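# Carry tube from door-side shelf bench to window rack

## Task

Pick up the tube that sits on the shelved bench by the door and seat it fully down into one of the holes of the tube rack standing on the shelved bench by the window. The tube must never touch the floor, and the robot must not topple or be left leaning; either of these means failure.

## Robot and tools

Robot: TidyBot++, a four-caster mobile base (0.54 m long, 0.50 m wide, 0.38 m tall) carrying a single seven-joint arm with a two-finger gripper. The shoulder sits 0.12 m ahead of the base centre, 0.68 m up. Segments: upper arm 0.42 m, forearm 0.31 m, hand 0.31 m to the hand point. The arm begins folded, hand down, poking up to 0.08 m beyond the base front. Cameras: base_camera (fixed on the base, 644x364) and wrist_camera (fisheye on the hand, 644x476, looking where the hand points).

Frames (metres): the base frame has its origin on the floor below the base centre, x ahead, y to the left, z up. The odometry frame is the base frame as it was at scene start; base_odometry is reported there from wheel turns only, so slipping looks like travel, with heading in rad (left positive, -3.142 to 3.142). hand_pose is the point between the finger pads, in the base frame; its z axis runs out along the fingers and the fingers close along its y axis.

Tool move: one action per call, built from base, joints, target and optional speeds, plus cameras and blocking.
- base: an object with any of translate_m (forward +, -2 to 2 m), strafe_m (left +, -2 to 2 m), rotate_rad (counter-clockwise from above +, -6.3 to 6.3). These are relative offsets from where the base last reported itself, measured along its axes at the command's start.
- joints: absolute targets keyed by name. joint_1_rad (any angle, positive clockwise from above, i.e. opposite to heading), joint_2_rad (-2.249 to 2.249, shoulder, 0 = upper arm vertical), joint_3_rad (any angle), joint_4_rad (-2.579 to 2.579, elbow, 0 = straight, negative bends forward with joint_3 at 3.14), joint_5_rad (any), joint_6_rad (-2.099 to 2.099, wrist), joint_7_rad (any; with hand down, positive is counter-clockwise, and 1.57 makes the fingers open left-right), gripper_pos (0 open to 1 closed; gap about 85 x (1 - gripper_pos) mm). Any-angle joints go the short way; send under half a turn per step.
- target: one list of seven numbers [x, y, z, qw, qx, qy, qz], an absolute hand pose in the base frame, position in metres. With target, joints may only contain gripper_pos.
- speeds: top speeds for this action only: translate_m and strafe_m 0.05 to 0.5 m/s (name only one when both are given), rotate_rad 0.1 to 1.57 rad/s, gripper_pos 0.234 to 0.993 per s.
- cameras: list of base_camera, wrist_camera or all; [] returns no images.
- blocking: true or omitted waits until everything rests; false returns within about 0.5 s while motion continues.
Unknown keys make a call invalid; out-of-range values get it refused, and a refusal or an unplanned stop cancels the rest of that reply's move, wait and finished_scene calls.

Other tools: wait(seconds 0 to 10, cameras) returns state after waiting; stop(cameras) brakes all running motions; zoom_image(camera, region [x0, y0, x1, y1] in pixels, at most 504x504) magnifies the latest image; finished_scene(scene) ends the scene irreversibly, and the tube must stay seated without the robot.

Result lines: move says done or the worst status. base_status, joint_status, hand_status report done, moving, off_target, stopped, contact_stop, time_out, not_followed, torque_fault or limit_stop_at_motor_heat. hand_status done means within 10 mm and 2 degrees; most moves end off_target within about 3 cm. hand_target is where the joint targets would put the hand. joint_positions, motor_effort (percent of max, peak in brackets), Motor temperatures, base_tilt (degrees, forward/right positive), on_its_own (uncommanded behaviour), and pictures (image order). "pose unreachable" or "joint command not followed" means arm targets were withheld; "ARM HIT" means a hard collision with the base or the arm itself.

Practical tips: to fix a hand position, add (wanted minus hand_pose) to the previous target's xyz. To hold still with a load, resend hand_target, not hand_pose. Loads make the arm sag; never command a joint to its current reading while holding. A hand pointing down reaches at most about 0.94 m high, and only near the base. Fingertips reach about 20 mm beyond the hand point when closed. Seating on a surface shows as hand_pose no longer dropping while commands go lower, with small effort changes. Images show the true hand position better than hand_pose.

Avoid: dropping the tube or letting it reach the floor; releasing it while it moves; driving or turning while the arm is caught above about 0.6 m; swinging or over-reaching a stretched arm, which can tip the robot; pushing the arm into benches, shelves or the base (the arm does not avoid obstacles and keeps pushing); hard grips on the tube while it still rests on something; fast swings. Torque faults freeze the arm 10 s; motors at 75 °C go limp for 30-60 s, so do not hold loads or stretch out longer than needed. Objects may occasionally get nudged by outside pushes.

Each tool is called after "Call:" as name(argument=value, ...), one argument or row to a line, values as JSON.

## Session

Call:
move(
)

Scene clock: 0.00 s.
Motor temperatures (°C): [28 27 29 33 40 36 30]
base_odometry: x=+0.000 y=+0.000 heading=+0.000
base_tilt: forward=-0.1 right=+0.0
base_status: not commanded
joint_positions: joint_1_rad=+0.041 joint_2_rad=-0.304 joint_3_rad=+3.122 joint_4_rad=-2.527 joint_5_rad=+0.019 joint_6_rad=-0.914 joint_7_rad=+1.584 gripper_pos=+0.000
joint_status: not commanded
motor_effort: joint_1_rad=+0 joint_2_rad=-2 joint_3_rad=+0 joint_4_rad=+11 joint_5_rad=+0 joint_6_rad=+0 joint_7_rad=+1
hand_pose: x=+0.2438 y=-0.0067 z=+0.5810 quat_wxyz=(+0.011, +1.000, +0.002, +0.002) (m; base frame)
hand_target: x=+0.2427 y=-0.0067 z=+0.5805 quat_wxyz=(+0.011, +1.000, +0.002, +0.001) (m; base frame)
hand_status: not commanded
pictures: base_camera, wrist_camera

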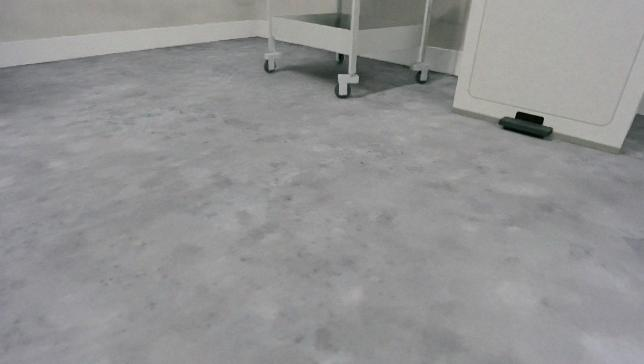

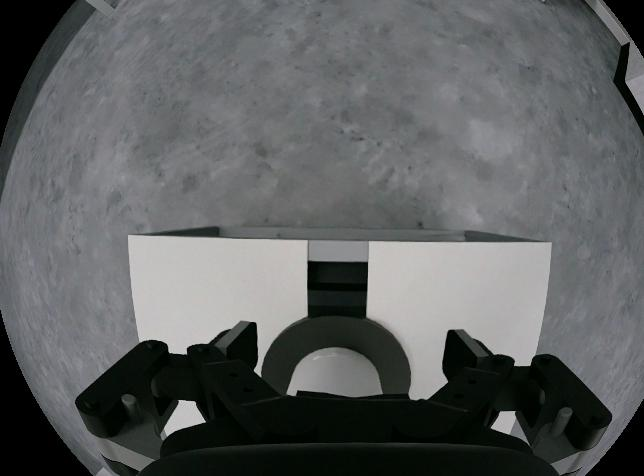

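Call:
move(
  joints={"joint_6_rad": 0.45},
)

Scene clock: 15.83 s.
Motor temperatures (°C): [28 27 29 33 39 36 30]
move: done
base_odometry: x=+0.000 y=+0.000 heading=+0.000
base_tilt: forward=-0.1 right=+0.1
base_status: not commanded
joint_positions: joint_1_rad=+0.041 joint_2_rad=-0.304 joint_3_rad=+3.122 joint_4_rad=-2.527 joint_5_rad=+0.019 joint_6_rad=+0.397 joint_7_rad=+1.584 gripper_pos=+0.000
joint_status: all done
motor_effort: joint_1_rad=-1(1) joint_2_rad=-6(7) joint_3_rad=+0(0) joint_4_rad=+15(15) joint_5_rad=-1(1) joint_6_rad=+9(9) joint_7_rad=+1(2)
hand_pose: x=+0.5438 y=-0.0049 z=+0.8135 quat_wxyz=(+0.016, +0.791, +0.008, +0.611) (m; base frame)
hand_target: x=+0.5470 y=-0.0046 z=+0.8283 quat_wxyz=(+0.016, +0.776, +0.008, +0.631) (m; base frame)
hand_status: not commanded
pictures: base_camera, wrist_camera
camera_calibration:
wrist_camera: T_world_to_cam=[[0.032169, -0.997557, 0.0620172, -0.0698613], [-0.283819, -0.0686123, -0.95642, 0.987911], [0.958338, 0.0131654, -0.285333, -0.148059], [0, 0, 0, 1]] pos_world=[0.424526, 0.0000414415, 0.906944]

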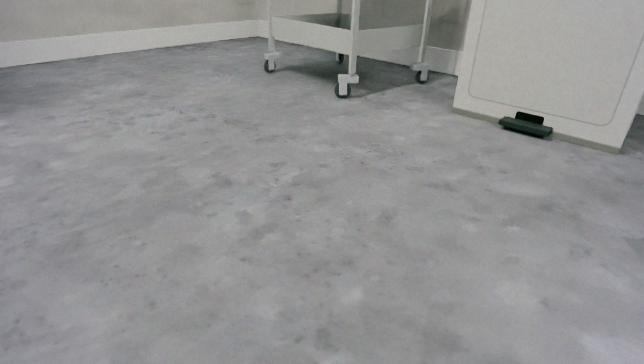

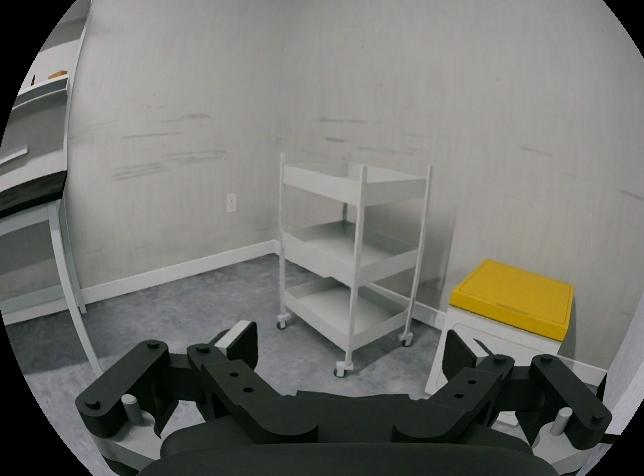

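Call:
move(
  base={"rotate_rad": 0.6},
  cameras=["wrist_camera"],
)

Call:
move(
  base={"rotate_rad": 0.8},
  cameras=["wrist_camera"],
)

Scene clock: 23.10 s.
Motor temperatures (°C): [28 27 29 33 39 36 30]
move: done
base_odometry: x=+0.000 y=+0.000 heading=+0.599
base_tilt: forward=-0.1 right=+0.1
base_status: done
joint_positions: joint_1_rad=+0.041 joint_2_rad=-0.304 joint_3_rad=+3.122 joint_4_rad=-2.527 joint_5_rad=+0.019 joint_6_rad=+0.398 joint_7_rad=+1.584 gripper_pos=+0.000
joint_status: not commanded
motor_effort: joint_1_rad=+0(2) joint_2_rad=-7(7) joint_3_rad=+0(1) joint_4_rad=+15(16) joint_5_rad=+0(1) joint_6_rad=+9(9) joint_7_rad=+1(2)
hand_pose: x=+0.5438 y=-0.0049 z=+0.8137 quat_wxyz=(+0.016, +0.791, +0.008, +0.611) (m; base frame)
hand_target: x=+0.5470 y=-0.0046 z=+0.8283 quat_wxyz=(+0.016, +0.776, +0.008, +0.631) (m; base frame)
hand_status: not commanded
pictures: wrist_camera
camera_calibration:
wrist_camera: T_world_to_cam=[[0.0322588, -0.997552, 0.0620457, -0.0698941], [-0.28317, -0.0686563, -0.956609, 0.987923], [0.958527, 0.0132896, -0.284692, -0.148677], [0, 0, 0, 1]] pos_world=[0.424516, 0.0000800291, 0.907066]

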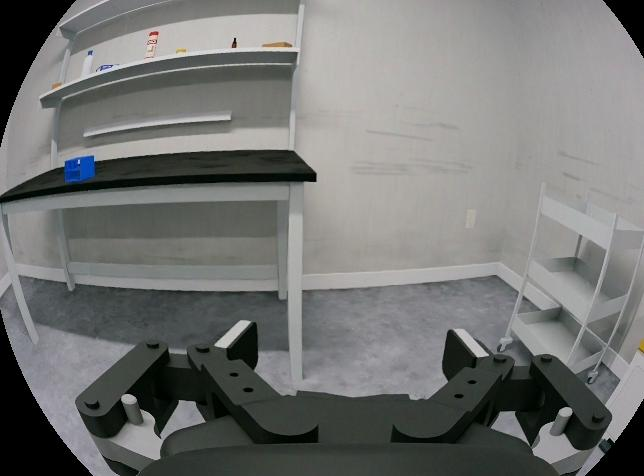

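Scene clock: 24.80 s.
Motor temperatures (°C): [28 27 29 33 39 36 30]
move: done
base_odometry: x=+0.000 y=+0.000 heading=+1.399
base_tilt: forward=-0.1 right=+0.1
base_status: done
joint_positions: joint_1_rad=+0.041 joint_2_rad=-0.304 joint_3_rad=+3.122 joint_4_rad=-2.527 joint_5_rad=+0.019 joint_6_rad=+0.398 joint_7_rad=+1.584 gripper_pos=+0.000
joint_status: not commanded
motor_effort: joint_1_rad=-1(2) joint_2_rad=-6(7) joint_3_rad=+0(1) joint_4_rad=+15(16) joint_5_rad=-1(1) joint_6_rad=+9(9) joint_7_rad=+1(2)
hand_pose: x=+0.5439 y=-0.0048 z=+0.8137 quat_wxyz=(+0.016, +0.791, +0.008, +0.611) (m; base frame)
hand_target: x=+0.5470 y=-0.0046 z=+0.8283 quat_wxyz=(+0.016, +0.776, +0.008, +0.631) (m; base frame)
hand_status: not commanded
pictures: wrist_camera
camera_calibration:
wrist_camera: T_world_to_cam=[[0.0323418, -0.997549, 0.0620509, -0.069908], [-0.283047, -0.0686832, -0.956644, 0.987925], [0.958561, 0.0133762, -0.284575, -0.14879], [0, 0, 0, 1]] pos_world=[0.424514, 0.000107451, 0.907088]

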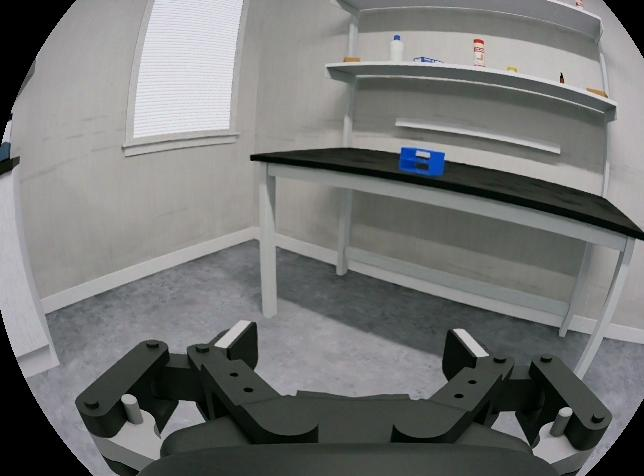

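Call:
zoom_image(
  camera="wrist_camera",
  region=[360, 110, 480, 200],
)

Call:
move(
  base={"rotate_rad": 0.8},
  cameras=["wrist_camera"],
)

Call:
move(
  base={"rotate_rad": 0.9},
  cameras=["wrist_camera"],
)

Call:
move(
  base={"rotate_rad": 0.9},
  cameras=["wrist_camera"],
)

Call:
move(
  base={"rotate_rad": 0.9},
  cameras=["wrist_camera"],
)

Scaled by 4.200.

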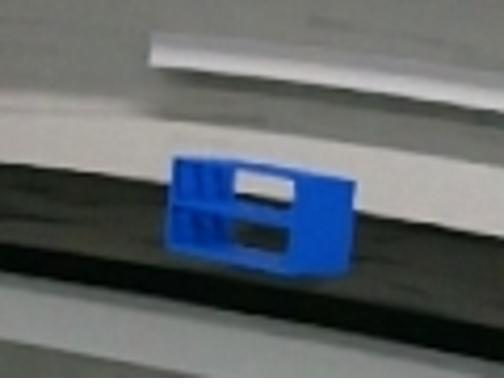

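Scene clock: 33.53 s.
Motor temperatures (°C): [28 27 29 33 39 36 30]
move: done
base_odometry: x=+0.000 y=+0.000 heading=+2.198
base_tilt: forward=-0.1 right=+0.1
base_status: done
joint_positions: joint_1_rad=+0.041 joint_2_rad=-0.304 joint_3_rad=+3.122 joint_4_rad=-2.527 joint_5_rad=+0.019 joint_6_rad=+0.398 joint_7_rad=+1.584 gripper_pos=+0.000
joint_status: not commanded
motor_effort: joint_1_rad=+0(1) joint_2_rad=-6(7) joint_3_rad=+0(1) joint_4_rad=+15(15) joint_5_rad=+0(1) joint_6_rad=+8(9) joint_7_rad=+1(2)
hand_pose: x=+0.5439 y=-0.0048 z=+0.8138 quat_wxyz=(+0.016, +0.791, +0.008, +0.611) (m; base frame)
hand_target: x=+0.5470 y=-0.0046 z=+0.8283 quat_wxyz=(+0.016, +0.776, +0.008, +0.631) (m; base frame)
hand_status: not commanded
pictures: wrist_camera
camera_calibration:
wrist_camera: T_world_to_cam=[[0.0324222, -0.997546, 0.0620587, -0.0699236], [-0.282866, -0.068711, -0.956695, 0.987928], [0.958611, 0.0134639, -0.2844, -0.148958], [0, 0, 0, 1]] pos_world=[0.424511, 0.000135115, 0.907121]

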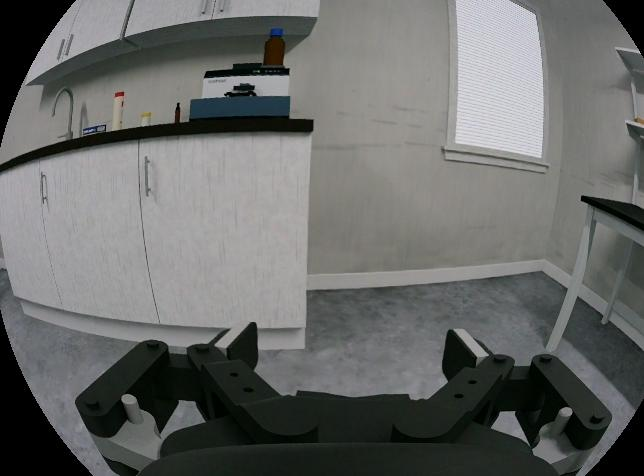

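Scene clock: 35.33 s.
Motor temperatures (°C): [28 27 28 33 39 36 30]
move: done
base_odometry: x=+0.000 y=+0.000 heading=+3.098
base_tilt: forward=-0.1 right=+0.0
base_status: done
joint_positions: joint_1_rad=+0.041 joint_2_rad=-0.304 joint_3_rad=+3.122 joint_4_rad=-2.527 joint_5_rad=+0.019 joint_6_rad=+0.398 joint_7_rad=+1.584 gripper_pos=+0.000
joint_status: not commanded
motor_effort: joint_1_rad=-1(2) joint_2_rad=-6(7) joint_3_rad=+0(1) joint_4_rad=+15(16) joint_5_rad=+0(1) joint_6_rad=+9(9) joint_7_rad=+1(2)
hand_pose: x=+0.5439 y=-0.0048 z=+0.8138 quat_wxyz=(+0.016, +0.791, +0.008, +0.611) (m; base frame)
hand_target: x=+0.5470 y=-0.0046 z=+0.8283 quat_wxyz=(+0.016, +0.776, +0.008, +0.631) (m; base frame)
hand_status: not commanded
pictures: wrist_camera
camera_calibration:
wrist_camera: T_world_to_cam=[[0.0324759, -0.997544, 0.0620639, -0.069934], [-0.282746, -0.0687296, -0.956729, 0.98793], [0.958645, 0.0135223, -0.284283, -0.149071], [0, 0, 0, 1]] pos_world=[0.42451, 0.000153557, 0.907143]

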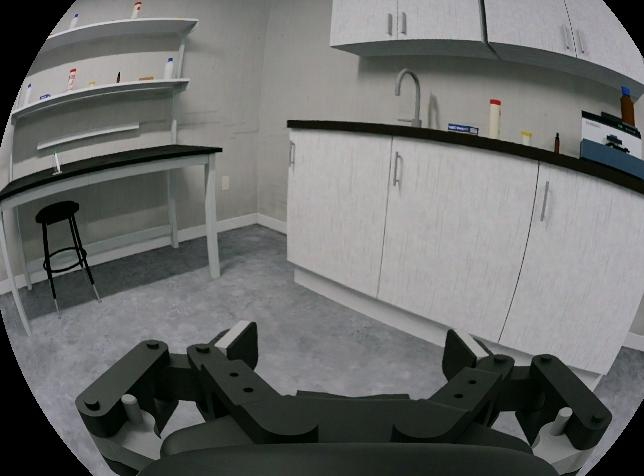

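Scene clock: 37.13 s.
Motor temperatures (°C): [28 27 28 33 39 36 30]
move: done
base_odometry: x=+0.000 y=+0.000 heading=-2.286
base_tilt: forward=-0.1 right=+0.1
base_status: done
joint_positions: joint_1_rad=+0.041 joint_2_rad=-0.304 joint_3_rad=+3.122 joint_4_rad=-2.527 joint_5_rad=+0.019 joint_6_rad=+0.398 joint_7_rad=+1.584 gripper_pos=+0.000
joint_status: not commanded
motor_effort: joint_1_rad=+0(1) joint_2_rad=-7(7) joint_3_rad=+0(1) joint_4_rad=+15(16) joint_5_rad=+0(1) joint_6_rad=+9(9) joint_7_rad=+1(2)
hand_pose: x=+0.5439 y=-0.0048 z=+0.8139 quat_wxyz=(+0.016, +0.791, +0.008, +0.611) (m; base frame)
hand_target: x=+0.5470 y=-0.0046 z=+0.8283 quat_wxyz=(+0.016, +0.776, +0.008, +0.631) (m; base frame)
hand_status: not commanded
pictures: wrist_camera
camera_calibration:
wrist_camera: T_world_to_cam=[[0.032532, -0.997542, 0.0620665, -0.0699427], [-0.282683, -0.0687471, -0.956747, 0.98793], [0.958661, 0.0135797, -0.284225, -0.149127], [0, 0, 0, 1]] pos_world=[0.424509, 0.000171756, 0.907154]

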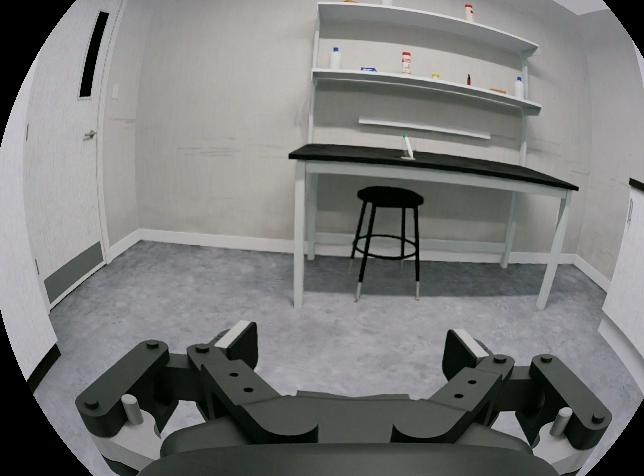

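Scene clock: 38.93 s.
Motor temperatures (°C): [28 27 28 33 39 36 30]
move: done
base_odometry: x=+0.000 y=+0.000 heading=-1.386
base_tilt: forward=-0.1 right=+0.1
base_status: done
joint_positions: joint_1_rad=+0.041 joint_2_rad=-0.304 joint_3_rad=+3.122 joint_4_rad=-2.527 joint_5_rad=+0.019 joint_6_rad=+0.399 joint_7_rad=+1.584 gripper_pos=+0.000
joint_status: not commanded
motor_effort: joint_1_rad=+0(1) joint_2_rad=-7(7) joint_3_rad=+0(1) joint_4_rad=+15(15) joint_5_rad=-1(1) joint_6_rad=+9(9) joint_7_rad=+1(2)
hand_pose: x=+0.5439 y=-0.0047 z=+0.8139 quat_wxyz=(+0.016, +0.791, +0.008, +0.611) (m; base frame)
hand_target: x=+0.5470 y=-0.0046 z=+0.8283 quat_wxyz=(+0.016, +0.776, +0.008, +0.631) (m; base frame)
hand_status: not commanded
pictures: wrist_camera
camera_calibration:
wrist_camera: T_world_to_cam=[[0.0326149, -0.997539, 0.0620717, -0.0699565], [-0.282561, -0.0687739, -0.956781, 0.987932], [0.958695, 0.0136664, -0.284108, -0.149239], [0, 0, 0, 1]] pos_world=[0.424507, 0.000199177, 0.907177]

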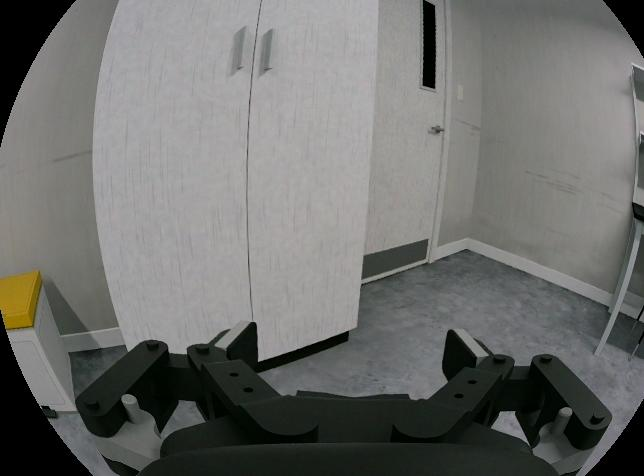

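Call:
move(
  base={"rotate_rad": -0.9},
  cameras=["wrist_camera"],
)

Call:
zoom_image(
  camera="wrist_camera",
  region=[370, 110, 450, 180],
)

Call:
zoom_image(
  camera="wrist_camera",
  region=[280, 100, 600, 330],
)

Scene clock: 47.00 s.
Motor temperatures (°C): [28 27 28 33 39 36 30]
move: done
base_odometry: x=+0.000 y=+0.000 heading=-2.286
base_tilt: forward=-0.1 right=+0.0
base_status: done
joint_positions: joint_1_rad=+0.041 joint_2_rad=-0.304 joint_3_rad=+3.122 joint_4_rad=-2.527 joint_5_rad=+0.019 joint_6_rad=+0.399 joint_7_rad=+1.584 gripper_pos=+0.000
joint_status: not commanded
motor_effort: joint_1_rad=+0(2) joint_2_rad=-6(7) joint_3_rad=+0(1) joint_4_rad=+15(16) joint_5_rad=+0(1) joint_6_rad=+9(9) joint_7_rad=+2(2)
hand_pose: x=+0.5439 y=-0.0048 z=+0.8139 quat_wxyz=(+0.016, +0.791, +0.008, +0.612) (m; base frame)
hand_target: x=+0.5470 y=-0.0046 z=+0.8283 quat_wxyz=(+0.016, +0.776, +0.008, +0.631) (m; base frame)
hand_status: not commanded
pictures: wrist_camera
camera_calibration:
wrist_camera: T_world_to_cam=[[0.0325245, -0.997541, 0.0620742, -0.0699478], [-0.282508, -0.06875, -0.956798, 0.987934], [0.958713, 0.0135829, -0.28405, -0.149295], [0, 0, 0, 1]] pos_world=[0.424506, 0.000172485, 0.907188]

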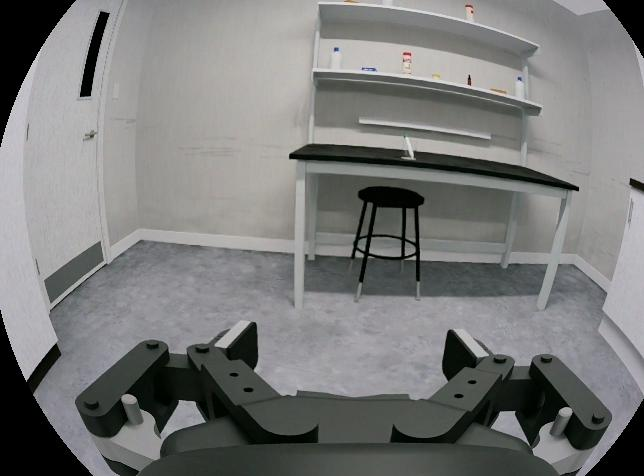

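Scaled by 6.300.

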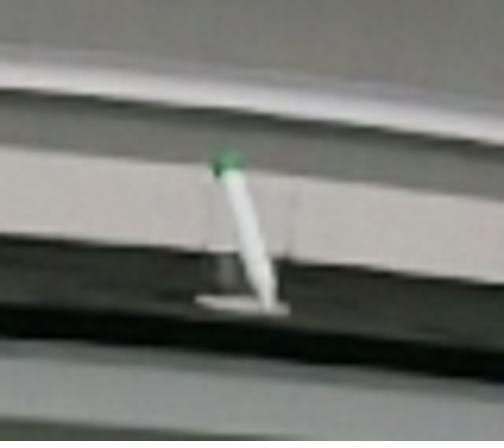

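Scaled by 1.575.

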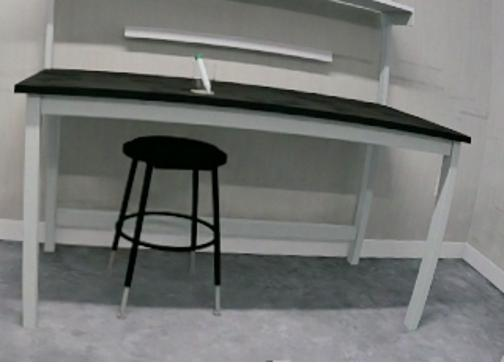

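Call:
move(
  base={"translate_m": 1.0, "strafe_m": -0.3, "rotate_rad": 0.0},
)

Call:
zoom_image(
  camera="wrist_camera",
  region=[260, 60, 420, 180],
)

Scene clock: 151.63 s.
Motor temperatures (°C): [27 26 28 32 39 36 30]
move: done
base_odometry: x=-0.882 y=-0.559 heading=-2.286
base_tilt: forward=-0.1 right=+0.1
base_status: done
joint_positions: joint_1_rad=+0.041 joint_2_rad=-0.305 joint_3_rad=+3.122 joint_4_rad=-2.527 joint_5_rad=+0.019 joint_6_rad=+0.401 joint_7_rad=+1.584 gripper_pos=+0.000
joint_status: not commanded
motor_effort: joint_1_rad=+0(1) joint_2_rad=-6(9) joint_3_rad=+0(1) joint_4_rad=+15(16) joint_5_rad=+0(1) joint_6_rad=+9(9) joint_7_rad=+0(2)
hand_pose: x=+0.5440 y=-0.0047 z=+0.8152 quat_wxyz=(+0.016, +0.790, +0.008, +0.613) (m; base frame)
hand_target: x=+0.5470 y=-0.0046 z=+0.8283 quat_wxyz=(+0.016, +0.776, +0.008, +0.631) (m; base frame)
hand_status: not commanded
pictures: base_camera, wrist_camera
camera_calibration:
wrist_camera: T_world_to_cam=[[0.0323462, -0.997535, 0.062268, -0.0700693], [-0.27887, -0.068834, -0.957859, 0.988061], [0.959784, 0.0136184, -0.280409, -0.152553], [0, 0, 0, 1]] pos_world=[0.424225, 0.000193163, 0.908008]

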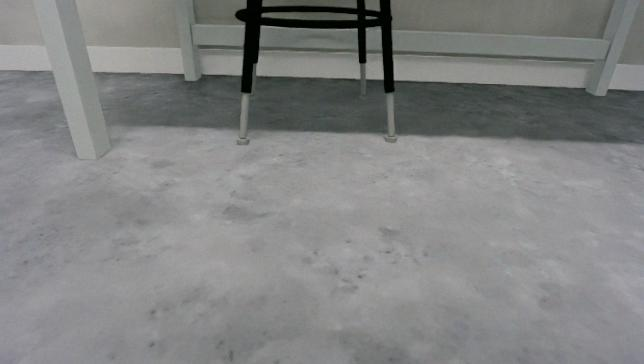

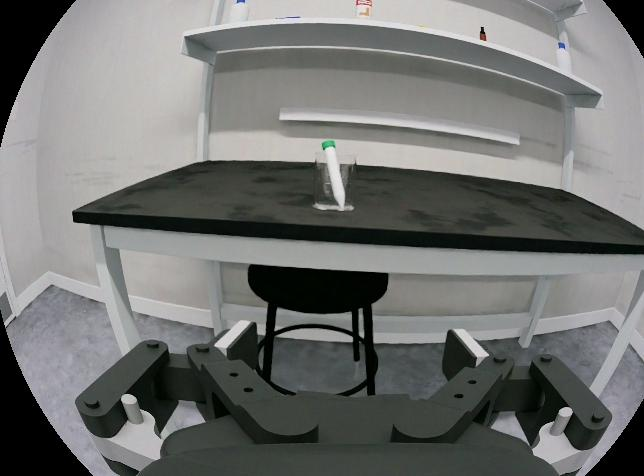

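Scaled by 3.150.

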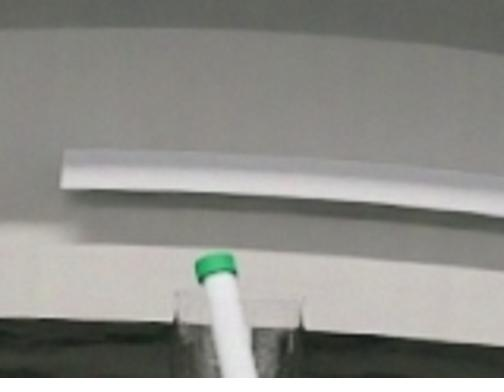

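Call:
zoom_image(
  camera="wrist_camera",
  region=[295, 130, 375, 220],
)

Scaled by 5.600.

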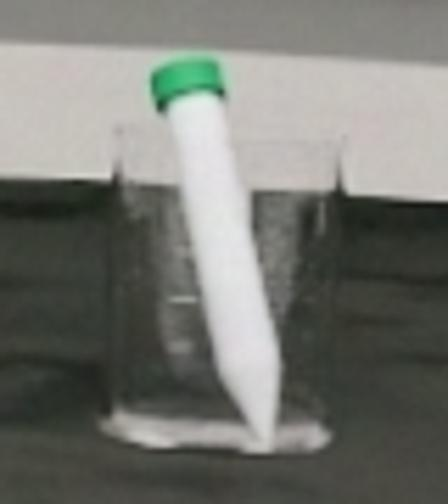

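Call:
move(
  joints={"joint_1_rad": 0.0, "joint_2_rad": -0.553, "joint_4_rad": -2.065, "joint_6_rad": -0.45},
  base={"translate_m": 0.3},
)

Call:
zoom_image(
  camera="wrist_camera",
  region=[240, 100, 440, 260],
)

Scene clock: 247.77 s.
Motor temperatures (°C): [27 26 27 32 39 36 30]
move: done
base_odometry: x=-1.079 y=-0.785 heading=-2.287
base_tilt: forward=-0.1 right=+0.1
base_status: done
joint_positions: joint_1_rad=+0.016 joint_2_rad=-0.539 joint_3_rad=+3.122 joint_4_rad=-2.092 joint_5_rad=+0.019 joint_6_rad=-0.406 joint_7_rad=+1.584 gripper_pos=+0.000
joint_status: all done
motor_effort: joint_1_rad=+0(1) joint_2_rad=-2(7) joint_3_rad=+0(1) joint_4_rad=+18(18) joint_5_rad=+0(1) joint_6_rad=+8(10) joint_7_rad=+1(2)
hand_pose: x=+0.5053 y=+0.0020 z=+0.9307 quat_wxyz=(+0.016, +0.830, +0.014, +0.557) (m; base frame)
hand_target: x=+0.4993 y=+0.0080 z=+0.9395 quat_wxyz=(+0.012, +0.831, +0.020, +0.556) (m; base frame)
hand_status: not commanded
pictures: base_camera, wrist_camera
camera_calibration:
wrist_camera: T_world_to_cam=[[0.04854, -0.996756, 0.0642013, -0.0792378], [-0.407076, -0.0784384, -0.91002, 1.10865], [0.912104, 0.0180376, -0.409562, 0.0611425], [0, 0, 0, 1]] pos_world=[0.399384, 0.00687748, 1.03903]

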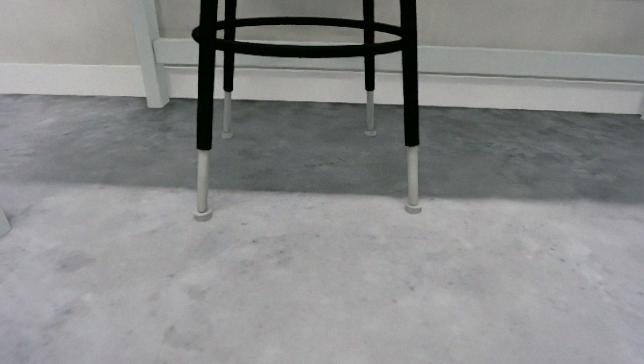

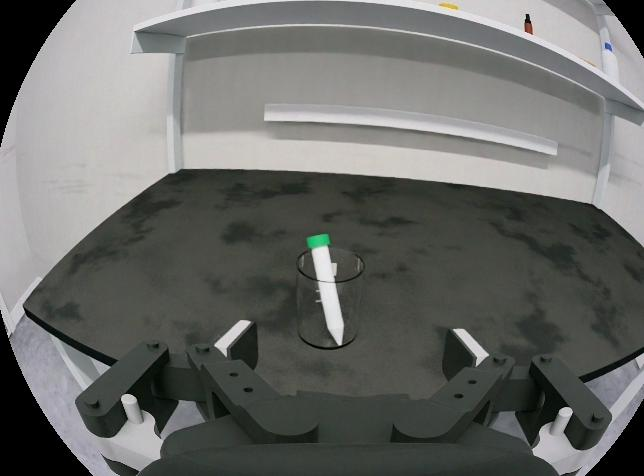

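Scaled by 2.520.

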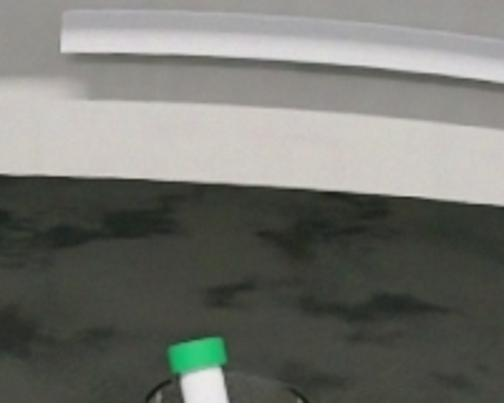

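Call:
zoom_image(
  camera="wrist_camera",
  region=[270, 220, 390, 360],
)

Scaled by 3.600.

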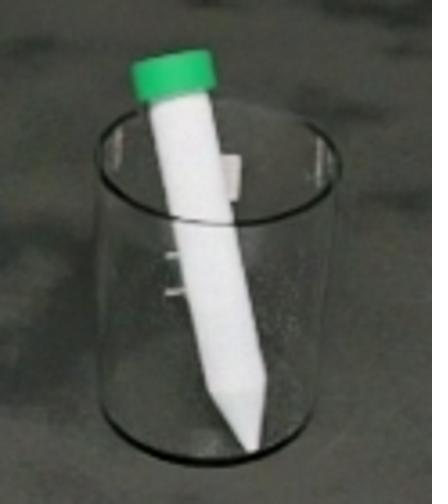

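Call:
move(
  base={"translate_m": 0.1675, "strafe_m": -0.2},
  speeds={"translate_m": 0.2},
)

Call:
move(
  joints={"joint_1_rad": -0.471, "joint_2_rad": 0.117, "joint_4_rad": -1.0786, "joint_6_rad": -1.51},
)

Scene clock: 512.70 s.
Motor temperatures (°C): [27 26 27 33 39 36 30]
move: done
base_odometry: x=-1.340 y=-0.780 heading=-2.287
base_tilt: forward=-0.1 right=+0.1
base_status: done
joint_positions: joint_1_rad=+0.015 joint_2_rad=-0.545 joint_3_rad=+3.122 joint_4_rad=-2.091 joint_5_rad=+0.019 joint_6_rad=-0.410 joint_7_rad=+1.584 gripper_pos=+0.000
joint_status: not commanded
motor_effort: joint_1_rad=-1(1) joint_2_rad=-2(4) joint_3_rad=+1(2) joint_4_rad=+18(18) joint_5_rad=+0(1) joint_6_rad=+8(9) joint_7_rad=+0(2)
hand_pose: x=+0.5032 y=+0.0023 z=+0.9321 quat_wxyz=(+0.016, +0.829, +0.014, +0.558) (m; base frame)
hand_target: x=+0.4993 y=+0.0080 z=+0.9395 quat_wxyz=(+0.012, +0.831, +0.020, +0.556) (m; base frame)
hand_status: not commanded
pictures: base_camera, wrist_camera
camera_calibration:
wrist_camera: T_world_to_cam=[[0.0488738, -0.996725, 0.0644315, -0.0793812], [-0.4047, -0.0787377, -0.911053, 1.10887], [0.913142, 0.0184512, -0.407223, 0.0609004], [0, 0, 0, 1]] pos_world=[0.39703, 0.00706516, 1.04016]

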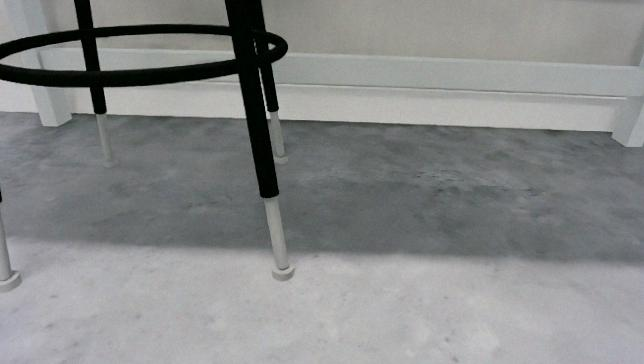

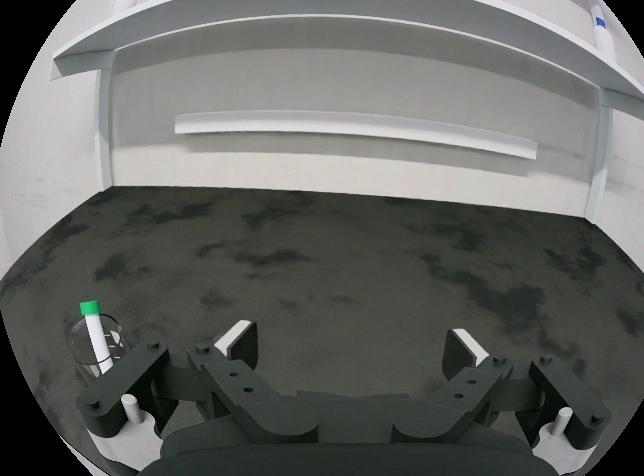

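Scene clock: 515.33 s.
Motor temperatures (°C): [27 26 27 33 39 36 30]
move: done
base_odometry: x=-1.340 y=-0.780 heading=-2.287
base_tilt: forward=-0.1 right=+0.0
base_status: not commanded
joint_positions: joint_1_rad=-0.457 joint_2_rad=+0.086 joint_3_rad=+3.122 joint_4_rad=-1.106 joint_5_rad=+0.019 joint_6_rad=-1.468 joint_7_rad=+1.584 gripper_pos=+0.000
joint_status: all done
motor_effort: joint_1_rad=-1(1) joint_2_rad=-19(20) joint_3_rad=+0(1) joint_4_rad=+15(19) joint_5_rad=+0(1) joint_6_rad=+4(9) joint_7_rad=+1(2)
hand_pose: x=+0.5408 y=+0.2121 z=+0.9414 quat_wxyz=(-0.046, +0.942, +0.234, +0.234) (m; base frame)
hand_target: x=+0.5384 y=+0.2184 z=+0.9328 quat_wxyz=(-0.043, +0.946, +0.242, +0.212) (m; base frame)
hand_status: not commanded
pictures: base_camera, wrist_camera
camera_calibration:
wrist_camera: T_world_to_cam=[[0.504186, -0.863513, 0.0118932, -0.0976962], [-0.775626, -0.45884, -0.43344, 0.980632], [0.379738, 0.209309, -0.901104, 0.739424], [0, 0, 0, 1]] pos_world=[0.529073, 0.210823, 1.0925]

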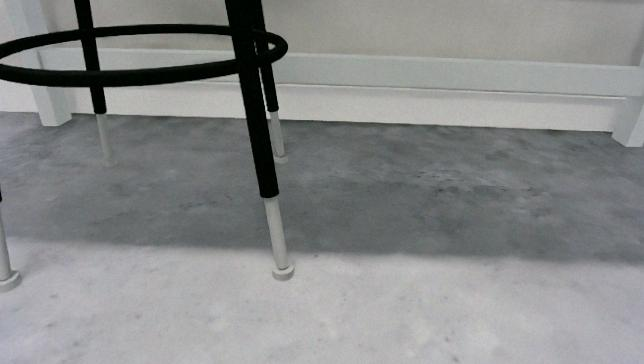

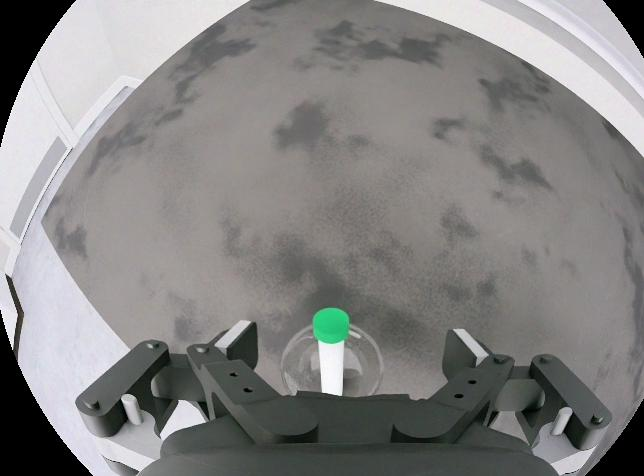

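Call:
zoom_image(
  camera="wrist_camera",
  region=[230, 280, 490, 400],
)

Scaled by 1.938.

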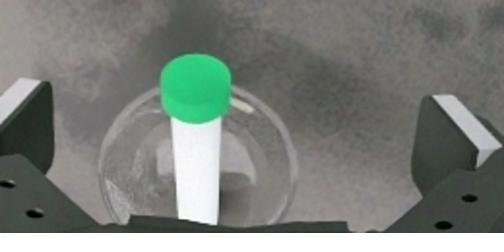

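Call:
move(
  target=[0.5394, 0.2286, 0.8968, -0.043, 0.946, 0.242, 0.212],
  cameras=["wrist_camera"],
)

Call:
zoom_image(
  camera="wrist_camera",
  region=[230, 280, 490, 400],
)

Scene clock: 558.13 s.
Motor temperatures (°C): [27 26 26 32 39 36 30]
move: off_target
base_odometry: x=-1.340 y=-0.780 heading=-2.287
base_tilt: forward=+0.0 right=+0.1
base_status: not commanded
joint_positions: joint_1_rad=-0.353 joint_2_rad=+0.086 joint_3_rad=+2.962 joint_4_rad=-1.181 joint_5_rad=+0.019 joint_6_rad=-1.433 joint_7_rad=+1.584 gripper_pos=+0.000
joint_status: not commanded
motor_effort: joint_1_rad=+0(1) joint_2_rad=-19(19) joint_3_rad=+0(1) joint_4_rad=+15(16) joint_5_rad=+0(1) joint_6_rad=+4(4) joint_7_rad=+1(2)
hand_pose: x=+0.5253 y=+0.2297 z=+0.9145 quat_wxyz=(-0.054, +0.940, +0.260, +0.213) (m; base frame)
hand_target: x=+0.5394 y=+0.2286 z=+0.8968 quat_wxyz=(-0.043, +0.946, +0.242, +0.212) (m; base frame)
hand_status: off_target (0.023 m and 2.5 deg from the pose sent, 0.048 m and 2.7 deg at the start)
pictures: wrist_camera
camera_calibration:
wrist_camera: T_world_to_cam=[[0.55172, -0.834022, -0.00340769, -0.0921606], [-0.765398, -0.504693, -0.399314, 0.939047], [0.331317, 0.222918, -0.916808, 0.754051], [0, 0, 0, 1]] pos_world=[0.519761, 0.228975, 1.06598]

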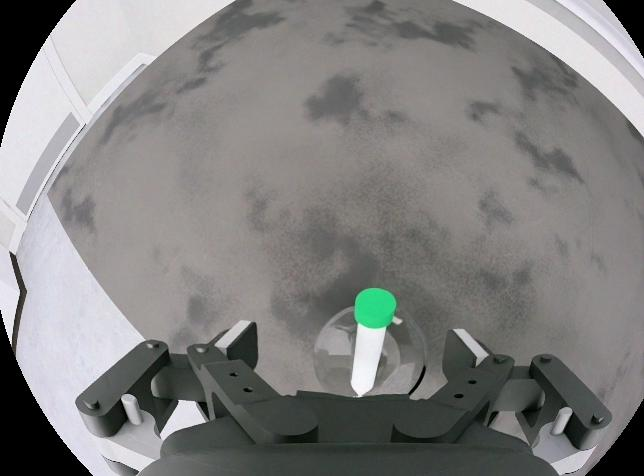

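Scaled by 1.938.

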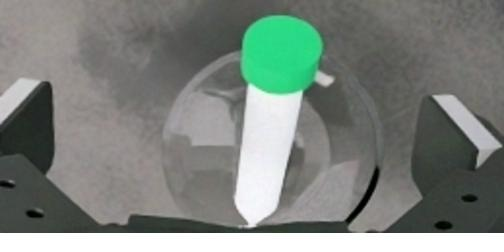

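Call:
move(
  joints={"joint_1_rad": -0.489, "joint_2_rad": 0.107, "joint_3_rad": 3.1416, "joint_4_rad": -1.181, "joint_5_rad": 0.0, "joint_6_rad": -1.429, "joint_7_rad": 1.5708},
  cameras=["wrist_camera"],
)

Call:
zoom_image(
  camera="wrist_camera",
  region=[230, 280, 490, 400],
)

Scene clock: 588.60 s.
Motor temperatures (°C): [27 26 26 32 39 36 30]
move: done
base_odometry: x=-1.340 y=-0.780 heading=-2.287
base_tilt: forward=-0.1 right=+0.1
base_status: not commanded
joint_positions: joint_1_rad=-0.473 joint_2_rad=+0.086 joint_3_rad=+3.113 joint_4_rad=-1.181 joint_5_rad=+0.019 joint_6_rad=-1.433 joint_7_rad=+1.584 gripper_pos=+0.000
joint_status: all done
motor_effort: joint_1_rad=+0(1) joint_2_rad=-20(20) joint_3_rad=+0(2) joint_4_rad=+15(16) joint_5_rad=+0(1) joint_6_rad=+4(5) joint_7_rad=+1(2)
hand_pose: x=+0.5325 y=+0.2208 z=+0.9138 quat_wxyz=(-0.045, +0.944, +0.247, +0.215) (m; base frame)
hand_target: x=+0.5377 y=+0.2243 z=+0.9042 quat_wxyz=(-0.051, +0.948, +0.237, +0.204) (m; base frame)
hand_status: not commanded
pictures: wrist_camera
camera_calibration:
wrist_camera: T_world_to_cam=[[0.526381, -0.850197, 0.0093365, -0.0981104], [-0.778213, -0.486179, -0.39751, 0.940898], [0.342501, 0.201976, -0.91755, 0.752363], [0, 0, 0, 1]] pos_world=[0.526177, 0.222072, 1.06526]

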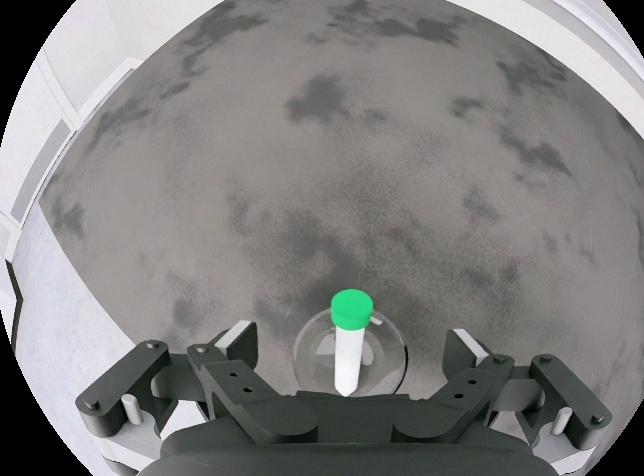

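Scaled by 1.938.

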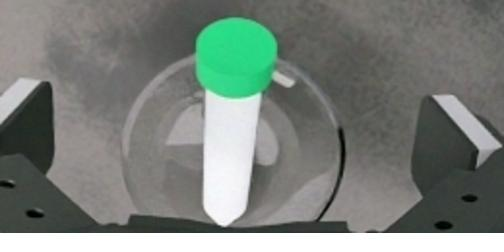

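Call:
move(
  joints={"joint_2_rad": 0.1215, "joint_4_rad": -1.29, "joint_6_rad": -1.232},
  cameras=["wrist_camera"],
)

Call:
zoom_image(
  camera="wrist_camera",
  region=[230, 280, 490, 400],
)

Scene clock: 626.13 s.
Motor temperatures (°C): [27 27 26 32 39 36 30]
move: done
base_odometry: x=-1.340 y=-0.780 heading=-2.287
base_tilt: forward=-0.1 right=+0.1
base_status: not commanded
joint_positions: joint_1_rad=-0.473 joint_2_rad=+0.095 joint_3_rad=+3.113 joint_4_rad=-1.261 joint_5_rad=+0.019 joint_6_rad=-1.280 joint_7_rad=+1.584 gripper_pos=+0.000
joint_status: all done
motor_effort: joint_1_rad=+0(1) joint_2_rad=-20(21) joint_3_rad=+0(1) joint_4_rad=+15(16) joint_5_rad=+0(0) joint_6_rad=+4(5) joint_7_rad=+1(2)
hand_pose: x=+0.5575 y=+0.2348 z=+0.8954 quat_wxyz=(-0.052, +0.936, +0.247, +0.245) (m; base frame)
hand_target: x=+0.5687 y=+0.2408 z=+0.8758 quat_wxyz=(-0.060, +0.940, +0.235, +0.239) (m; base frame)
hand_status: not commanded
pictures: wrist_camera
camera_calibration:
wrist_camera: T_world_to_cam=[[0.528207, -0.849012, 0.0132726, -0.103973], [-0.752889, -0.475518, -0.455017, 0.994675], [0.392626, 0.230351, -0.890384, 0.665185], [0, 0, 0, 1]] pos_world=[0.54263, 0.231486, 1.04624]

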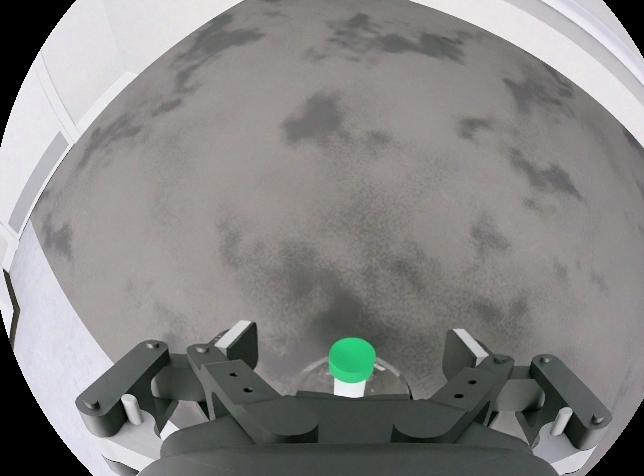

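Scaled by 1.938.

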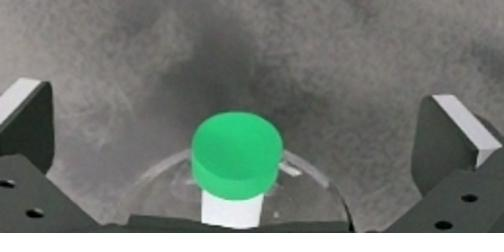

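Call:
move(
  joints={"joint_2_rad": 0.071, "joint_4_rad": -1.351, "joint_6_rad": -1.198},
  cameras=["wrist_camera"],
)

Call:
zoom_image(
  camera="wrist_camera",
  region=[230, 300, 490, 420],
)

Scene clock: 645.57 s.
Motor temperatures (°C): [27 27 26 32 38 36 29]
move: done
base_odometry: x=-1.340 y=-0.780 heading=-2.287
base_tilt: forward=-0.1 right=+0.1
base_status: not commanded
joint_positions: joint_1_rad=-0.473 joint_2_rad=+0.079 joint_3_rad=+3.113 joint_4_rad=-1.322 joint_5_rad=+0.019 joint_6_rad=-1.245 joint_7_rad=+1.584 gripper_pos=+0.000
joint_status: all done
motor_effort: joint_1_rad=+0(1) joint_2_rad=-20(21) joint_3_rad=+0(1) joint_4_rad=+16(16) joint_5_rad=+0(1) joint_6_rad=+4(5) joint_7_rad=+1(2)
hand_pose: x=+0.5516 y=+0.2318 z=+0.8804 quat_wxyz=(-0.051, +0.937, +0.247, +0.240) (m; base frame)
hand_target: x=+0.5561 y=+0.2341 z=+0.8782 quat_wxyz=(-0.062, +0.937, +0.234, +0.250) (m; base frame)
hand_status: not commanded
pictures: wrist_camera
camera_calibration:
wrist_camera: T_world_to_cam=[[0.528962, -0.848542, 0.0132752, -0.103712], [-0.756467, -0.47854, -0.445822, 0.976551], [0.384651, 0.225781, -0.895023, 0.664387], [0, 0, 0, 1]] pos_world=[0.538031, 0.229309, 1.03139]

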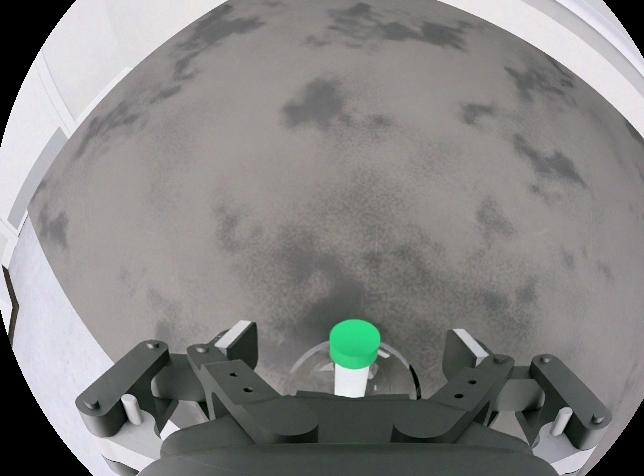

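Scaled by 1.938.

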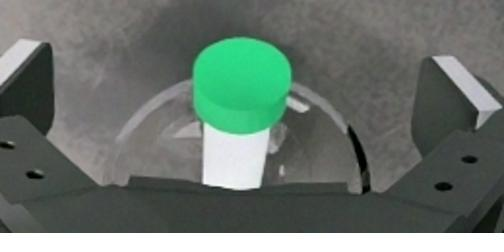

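Call:
move(
  joints={"joint_4_rad": -1.361, "joint_6_rad": -1.186},
  cameras=[],
)

Call:
move(
  joints={"gripper_pos": 0.68},
  speeds={"gripper_pos": 0.3},
  cameras=["wrist_camera"],
)

Call:
zoom_image(
  camera="wrist_camera",
  region=[260, 280, 440, 420],
)

Scene clock: 689.03 s.
Motor temperatures (°C): [27 27 26 32 38 36 29]
move: done
base_odometry: x=-1.340 y=-0.780 heading=-2.287
base_tilt: forward=+0.0 right=+0.1
base_status: not commanded
joint_positions: joint_1_rad=-0.473 joint_2_rad=+0.079 joint_3_rad=+3.113 joint_4_rad=-1.331 joint_5_rad=+0.019 joint_6_rad=-1.231 joint_7_rad=+1.584 gripper_pos=+0.000
joint_status: all done
motor_effort: joint_1_rad=-1(1) joint_2_rad=-20(20) joint_3_rad=+0(1) joint_4_rad=+16(16) joint_5_rad=+0(0) joint_6_rad=+4(5) joint_7_rad=+2(2)
hand_pose: x=+0.5532 y=+0.2328 z=+0.8786 quat_wxyz=(-0.052, +0.937, +0.247, +0.242) (m; base frame)
hand_target: x=+0.5570 y=+0.2346 z=+0.8754 quat_wxyz=(-0.063, +0.937, +0.234, +0.251) (m; base frame)
hand_status: not commanded
pictures: none
No camera images: "cameras" was empty.

Scene clock: 691.63 s.
Motor temperatures (°C): [27 27 26 32 38 36 29]
move: done
base_odometry: x=-1.340 y=-0.780 heading=-2.287
base_tilt: forward=-0.1 right=+0.0
base_status: not commanded
joint_positions: joint_1_rad=-0.473 joint_2_rad=+0.079 joint_3_rad=+3.113 joint_4_rad=-1.331 joint_5_rad=+0.019 joint_6_rad=-1.231 joint_7_rad=+1.584 gripper_pos=+0.678
joint_status: all done
motor_effort: joint_1_rad=-1(1) joint_2_rad=-20(20) joint_3_rad=+0(1) joint_4_rad=+15(16) joint_5_rad=+0(1) joint_6_rad=+4(5) joint_7_rad=+2(2)
hand_pose: x=+0.5532 y=+0.2328 z=+0.8786 quat_wxyz=(-0.052, +0.937, +0.247, +0.242) (m; base frame)
hand_target: x=+0.5570 y=+0.2346 z=+0.8754 quat_wxyz=(-0.063, +0.937, +0.234, +0.251) (m; base frame)
hand_status: not commanded
pictures: wrist_camera
camera_calibration:
wrist_camera: T_world_to_cam=[[0.529136, -0.848427, 0.0136263, -0.10418], [-0.754169, -0.477589, -0.450709, 0.980257], [0.388902, 0.22821, -0.892567, 0.656799], [0, 0, 0, 1]] pos_world=[0.538974, 0.229882, 1.02947]

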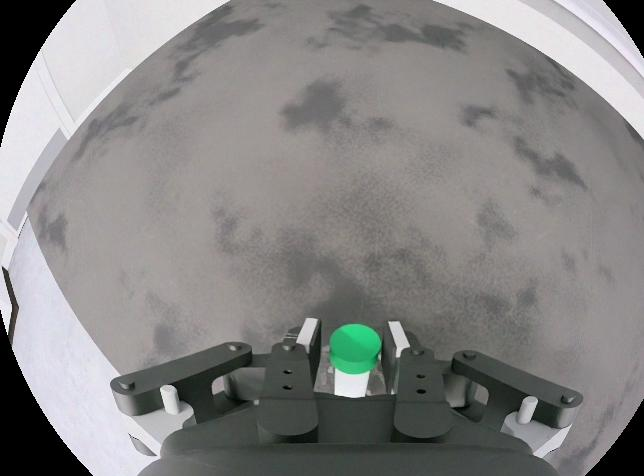

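Scaled by 2.800.

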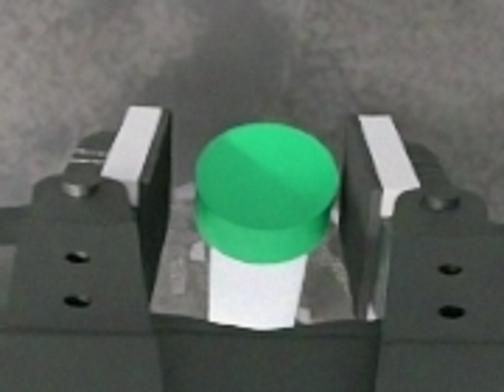

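Call:
move(
  joints={"gripper_pos": 0.74},
  speeds={"gripper_pos": 0.234},
  cameras=["wrist_camera"],
)

Call:
zoom_image(
  camera="wrist_camera",
  region=[260, 280, 440, 420],
)

Scene clock: 707.43 s.
Motor temperatures (°C): [27 27 26 32 38 36 29]
move: done
base_odometry: x=-1.340 y=-0.780 heading=-2.287
base_tilt: forward=-0.1 right=+0.1
base_status: not commanded
joint_positions: joint_1_rad=-0.473 joint_2_rad=+0.079 joint_3_rad=+3.113 joint_4_rad=-1.331 joint_5_rad=+0.019 joint_6_rad=-1.231 joint_7_rad=+1.584 gripper_pos=+0.738
joint_status: all done
motor_effort: joint_1_rad=+0(1) joint_2_rad=-20(20) joint_3_rad=+0(1) joint_4_rad=+16(16) joint_5_rad=+0(1) joint_6_rad=+5(5) joint_7_rad=+1(2)
hand_pose: x=+0.5532 y=+0.2328 z=+0.8786 quat_wxyz=(-0.052, +0.937, +0.247, +0.242) (m; base frame)
hand_target: x=+0.5570 y=+0.2346 z=+0.8754 quat_wxyz=(-0.063, +0.937, +0.234, +0.251) (m; base frame)
hand_status: not commanded
pictures: wrist_camera
camera_calibration:
wrist_camera: T_world_to_cam=[[0.529136, -0.848427, 0.0136263, -0.10418], [-0.754169, -0.477589, -0.450709, 0.980257], [0.388902, 0.22821, -0.892567, 0.656799], [0, 0, 0, 1]] pos_world=[0.538974, 0.229882, 1.02947]

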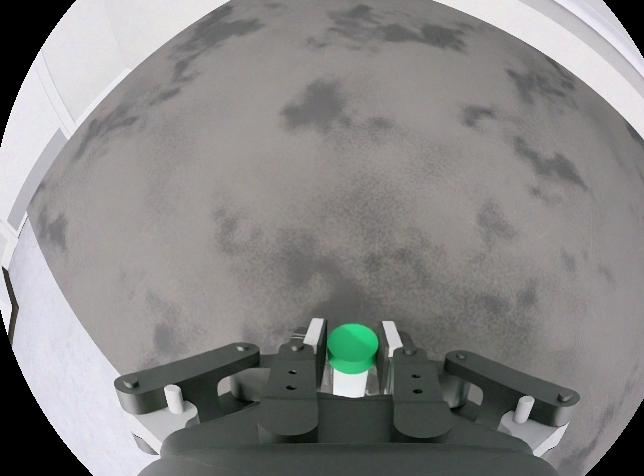

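Scaled by 2.800.

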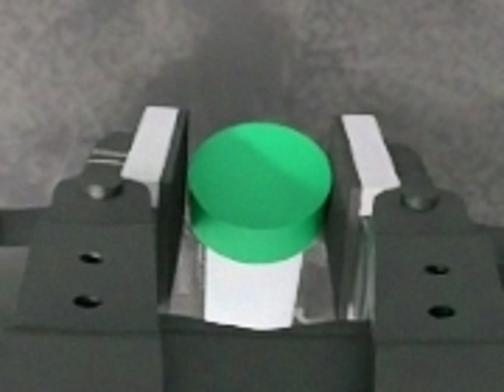

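Call:
move(
  joints={"gripper_pos": 0.755},
  speeds={"gripper_pos": 0.234},
  cameras=["wrist_camera"],
)

Call:
zoom_image(
  camera="wrist_camera",
  region=[260, 280, 440, 420],
)

Scene clock: 714.40 s.
Motor temperatures (°C): [27 27 26 31 38 36 29]
move: done
base_odometry: x=-1.340 y=-0.780 heading=-2.287
base_tilt: forward=-0.1 right=+0.0
base_status: not commanded
joint_positions: joint_1_rad=-0.473 joint_2_rad=+0.079 joint_3_rad=+3.113 joint_4_rad=-1.331 joint_5_rad=+0.019 joint_6_rad=-1.231 joint_7_rad=+1.584 gripper_pos=+0.752
joint_status: all done
motor_effort: joint_1_rad=+0(1) joint_2_rad=-20(20) joint_3_rad=+0(1) joint_4_rad=+16(16) joint_5_rad=+0(0) joint_6_rad=+4(5) joint_7_rad=+1(1)
hand_pose: x=+0.5532 y=+0.2328 z=+0.8786 quat_wxyz=(-0.052, +0.937, +0.247, +0.242) (m; base frame)
hand_target: x=+0.5570 y=+0.2346 z=+0.8754 quat_wxyz=(-0.063, +0.937, +0.234, +0.251) (m; base frame)
hand_status: not commanded
pictures: wrist_camera
camera_calibration:
wrist_camera: T_world_to_cam=[[0.529136, -0.848427, 0.0136263, -0.10418], [-0.754169, -0.477589, -0.450709, 0.980257], [0.388902, 0.22821, -0.892567, 0.656799], [0, 0, 0, 1]] pos_world=[0.538974, 0.229882, 1.02947]

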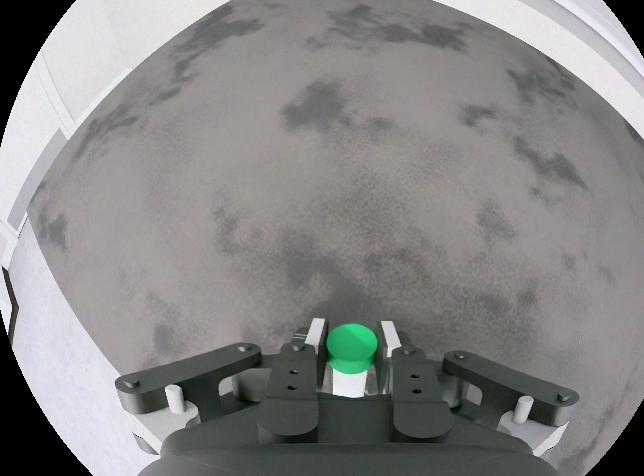

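Scaled by 2.800.

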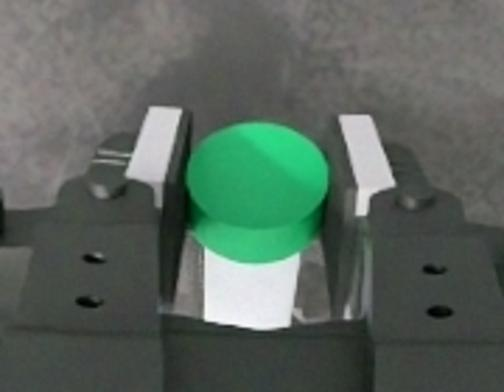

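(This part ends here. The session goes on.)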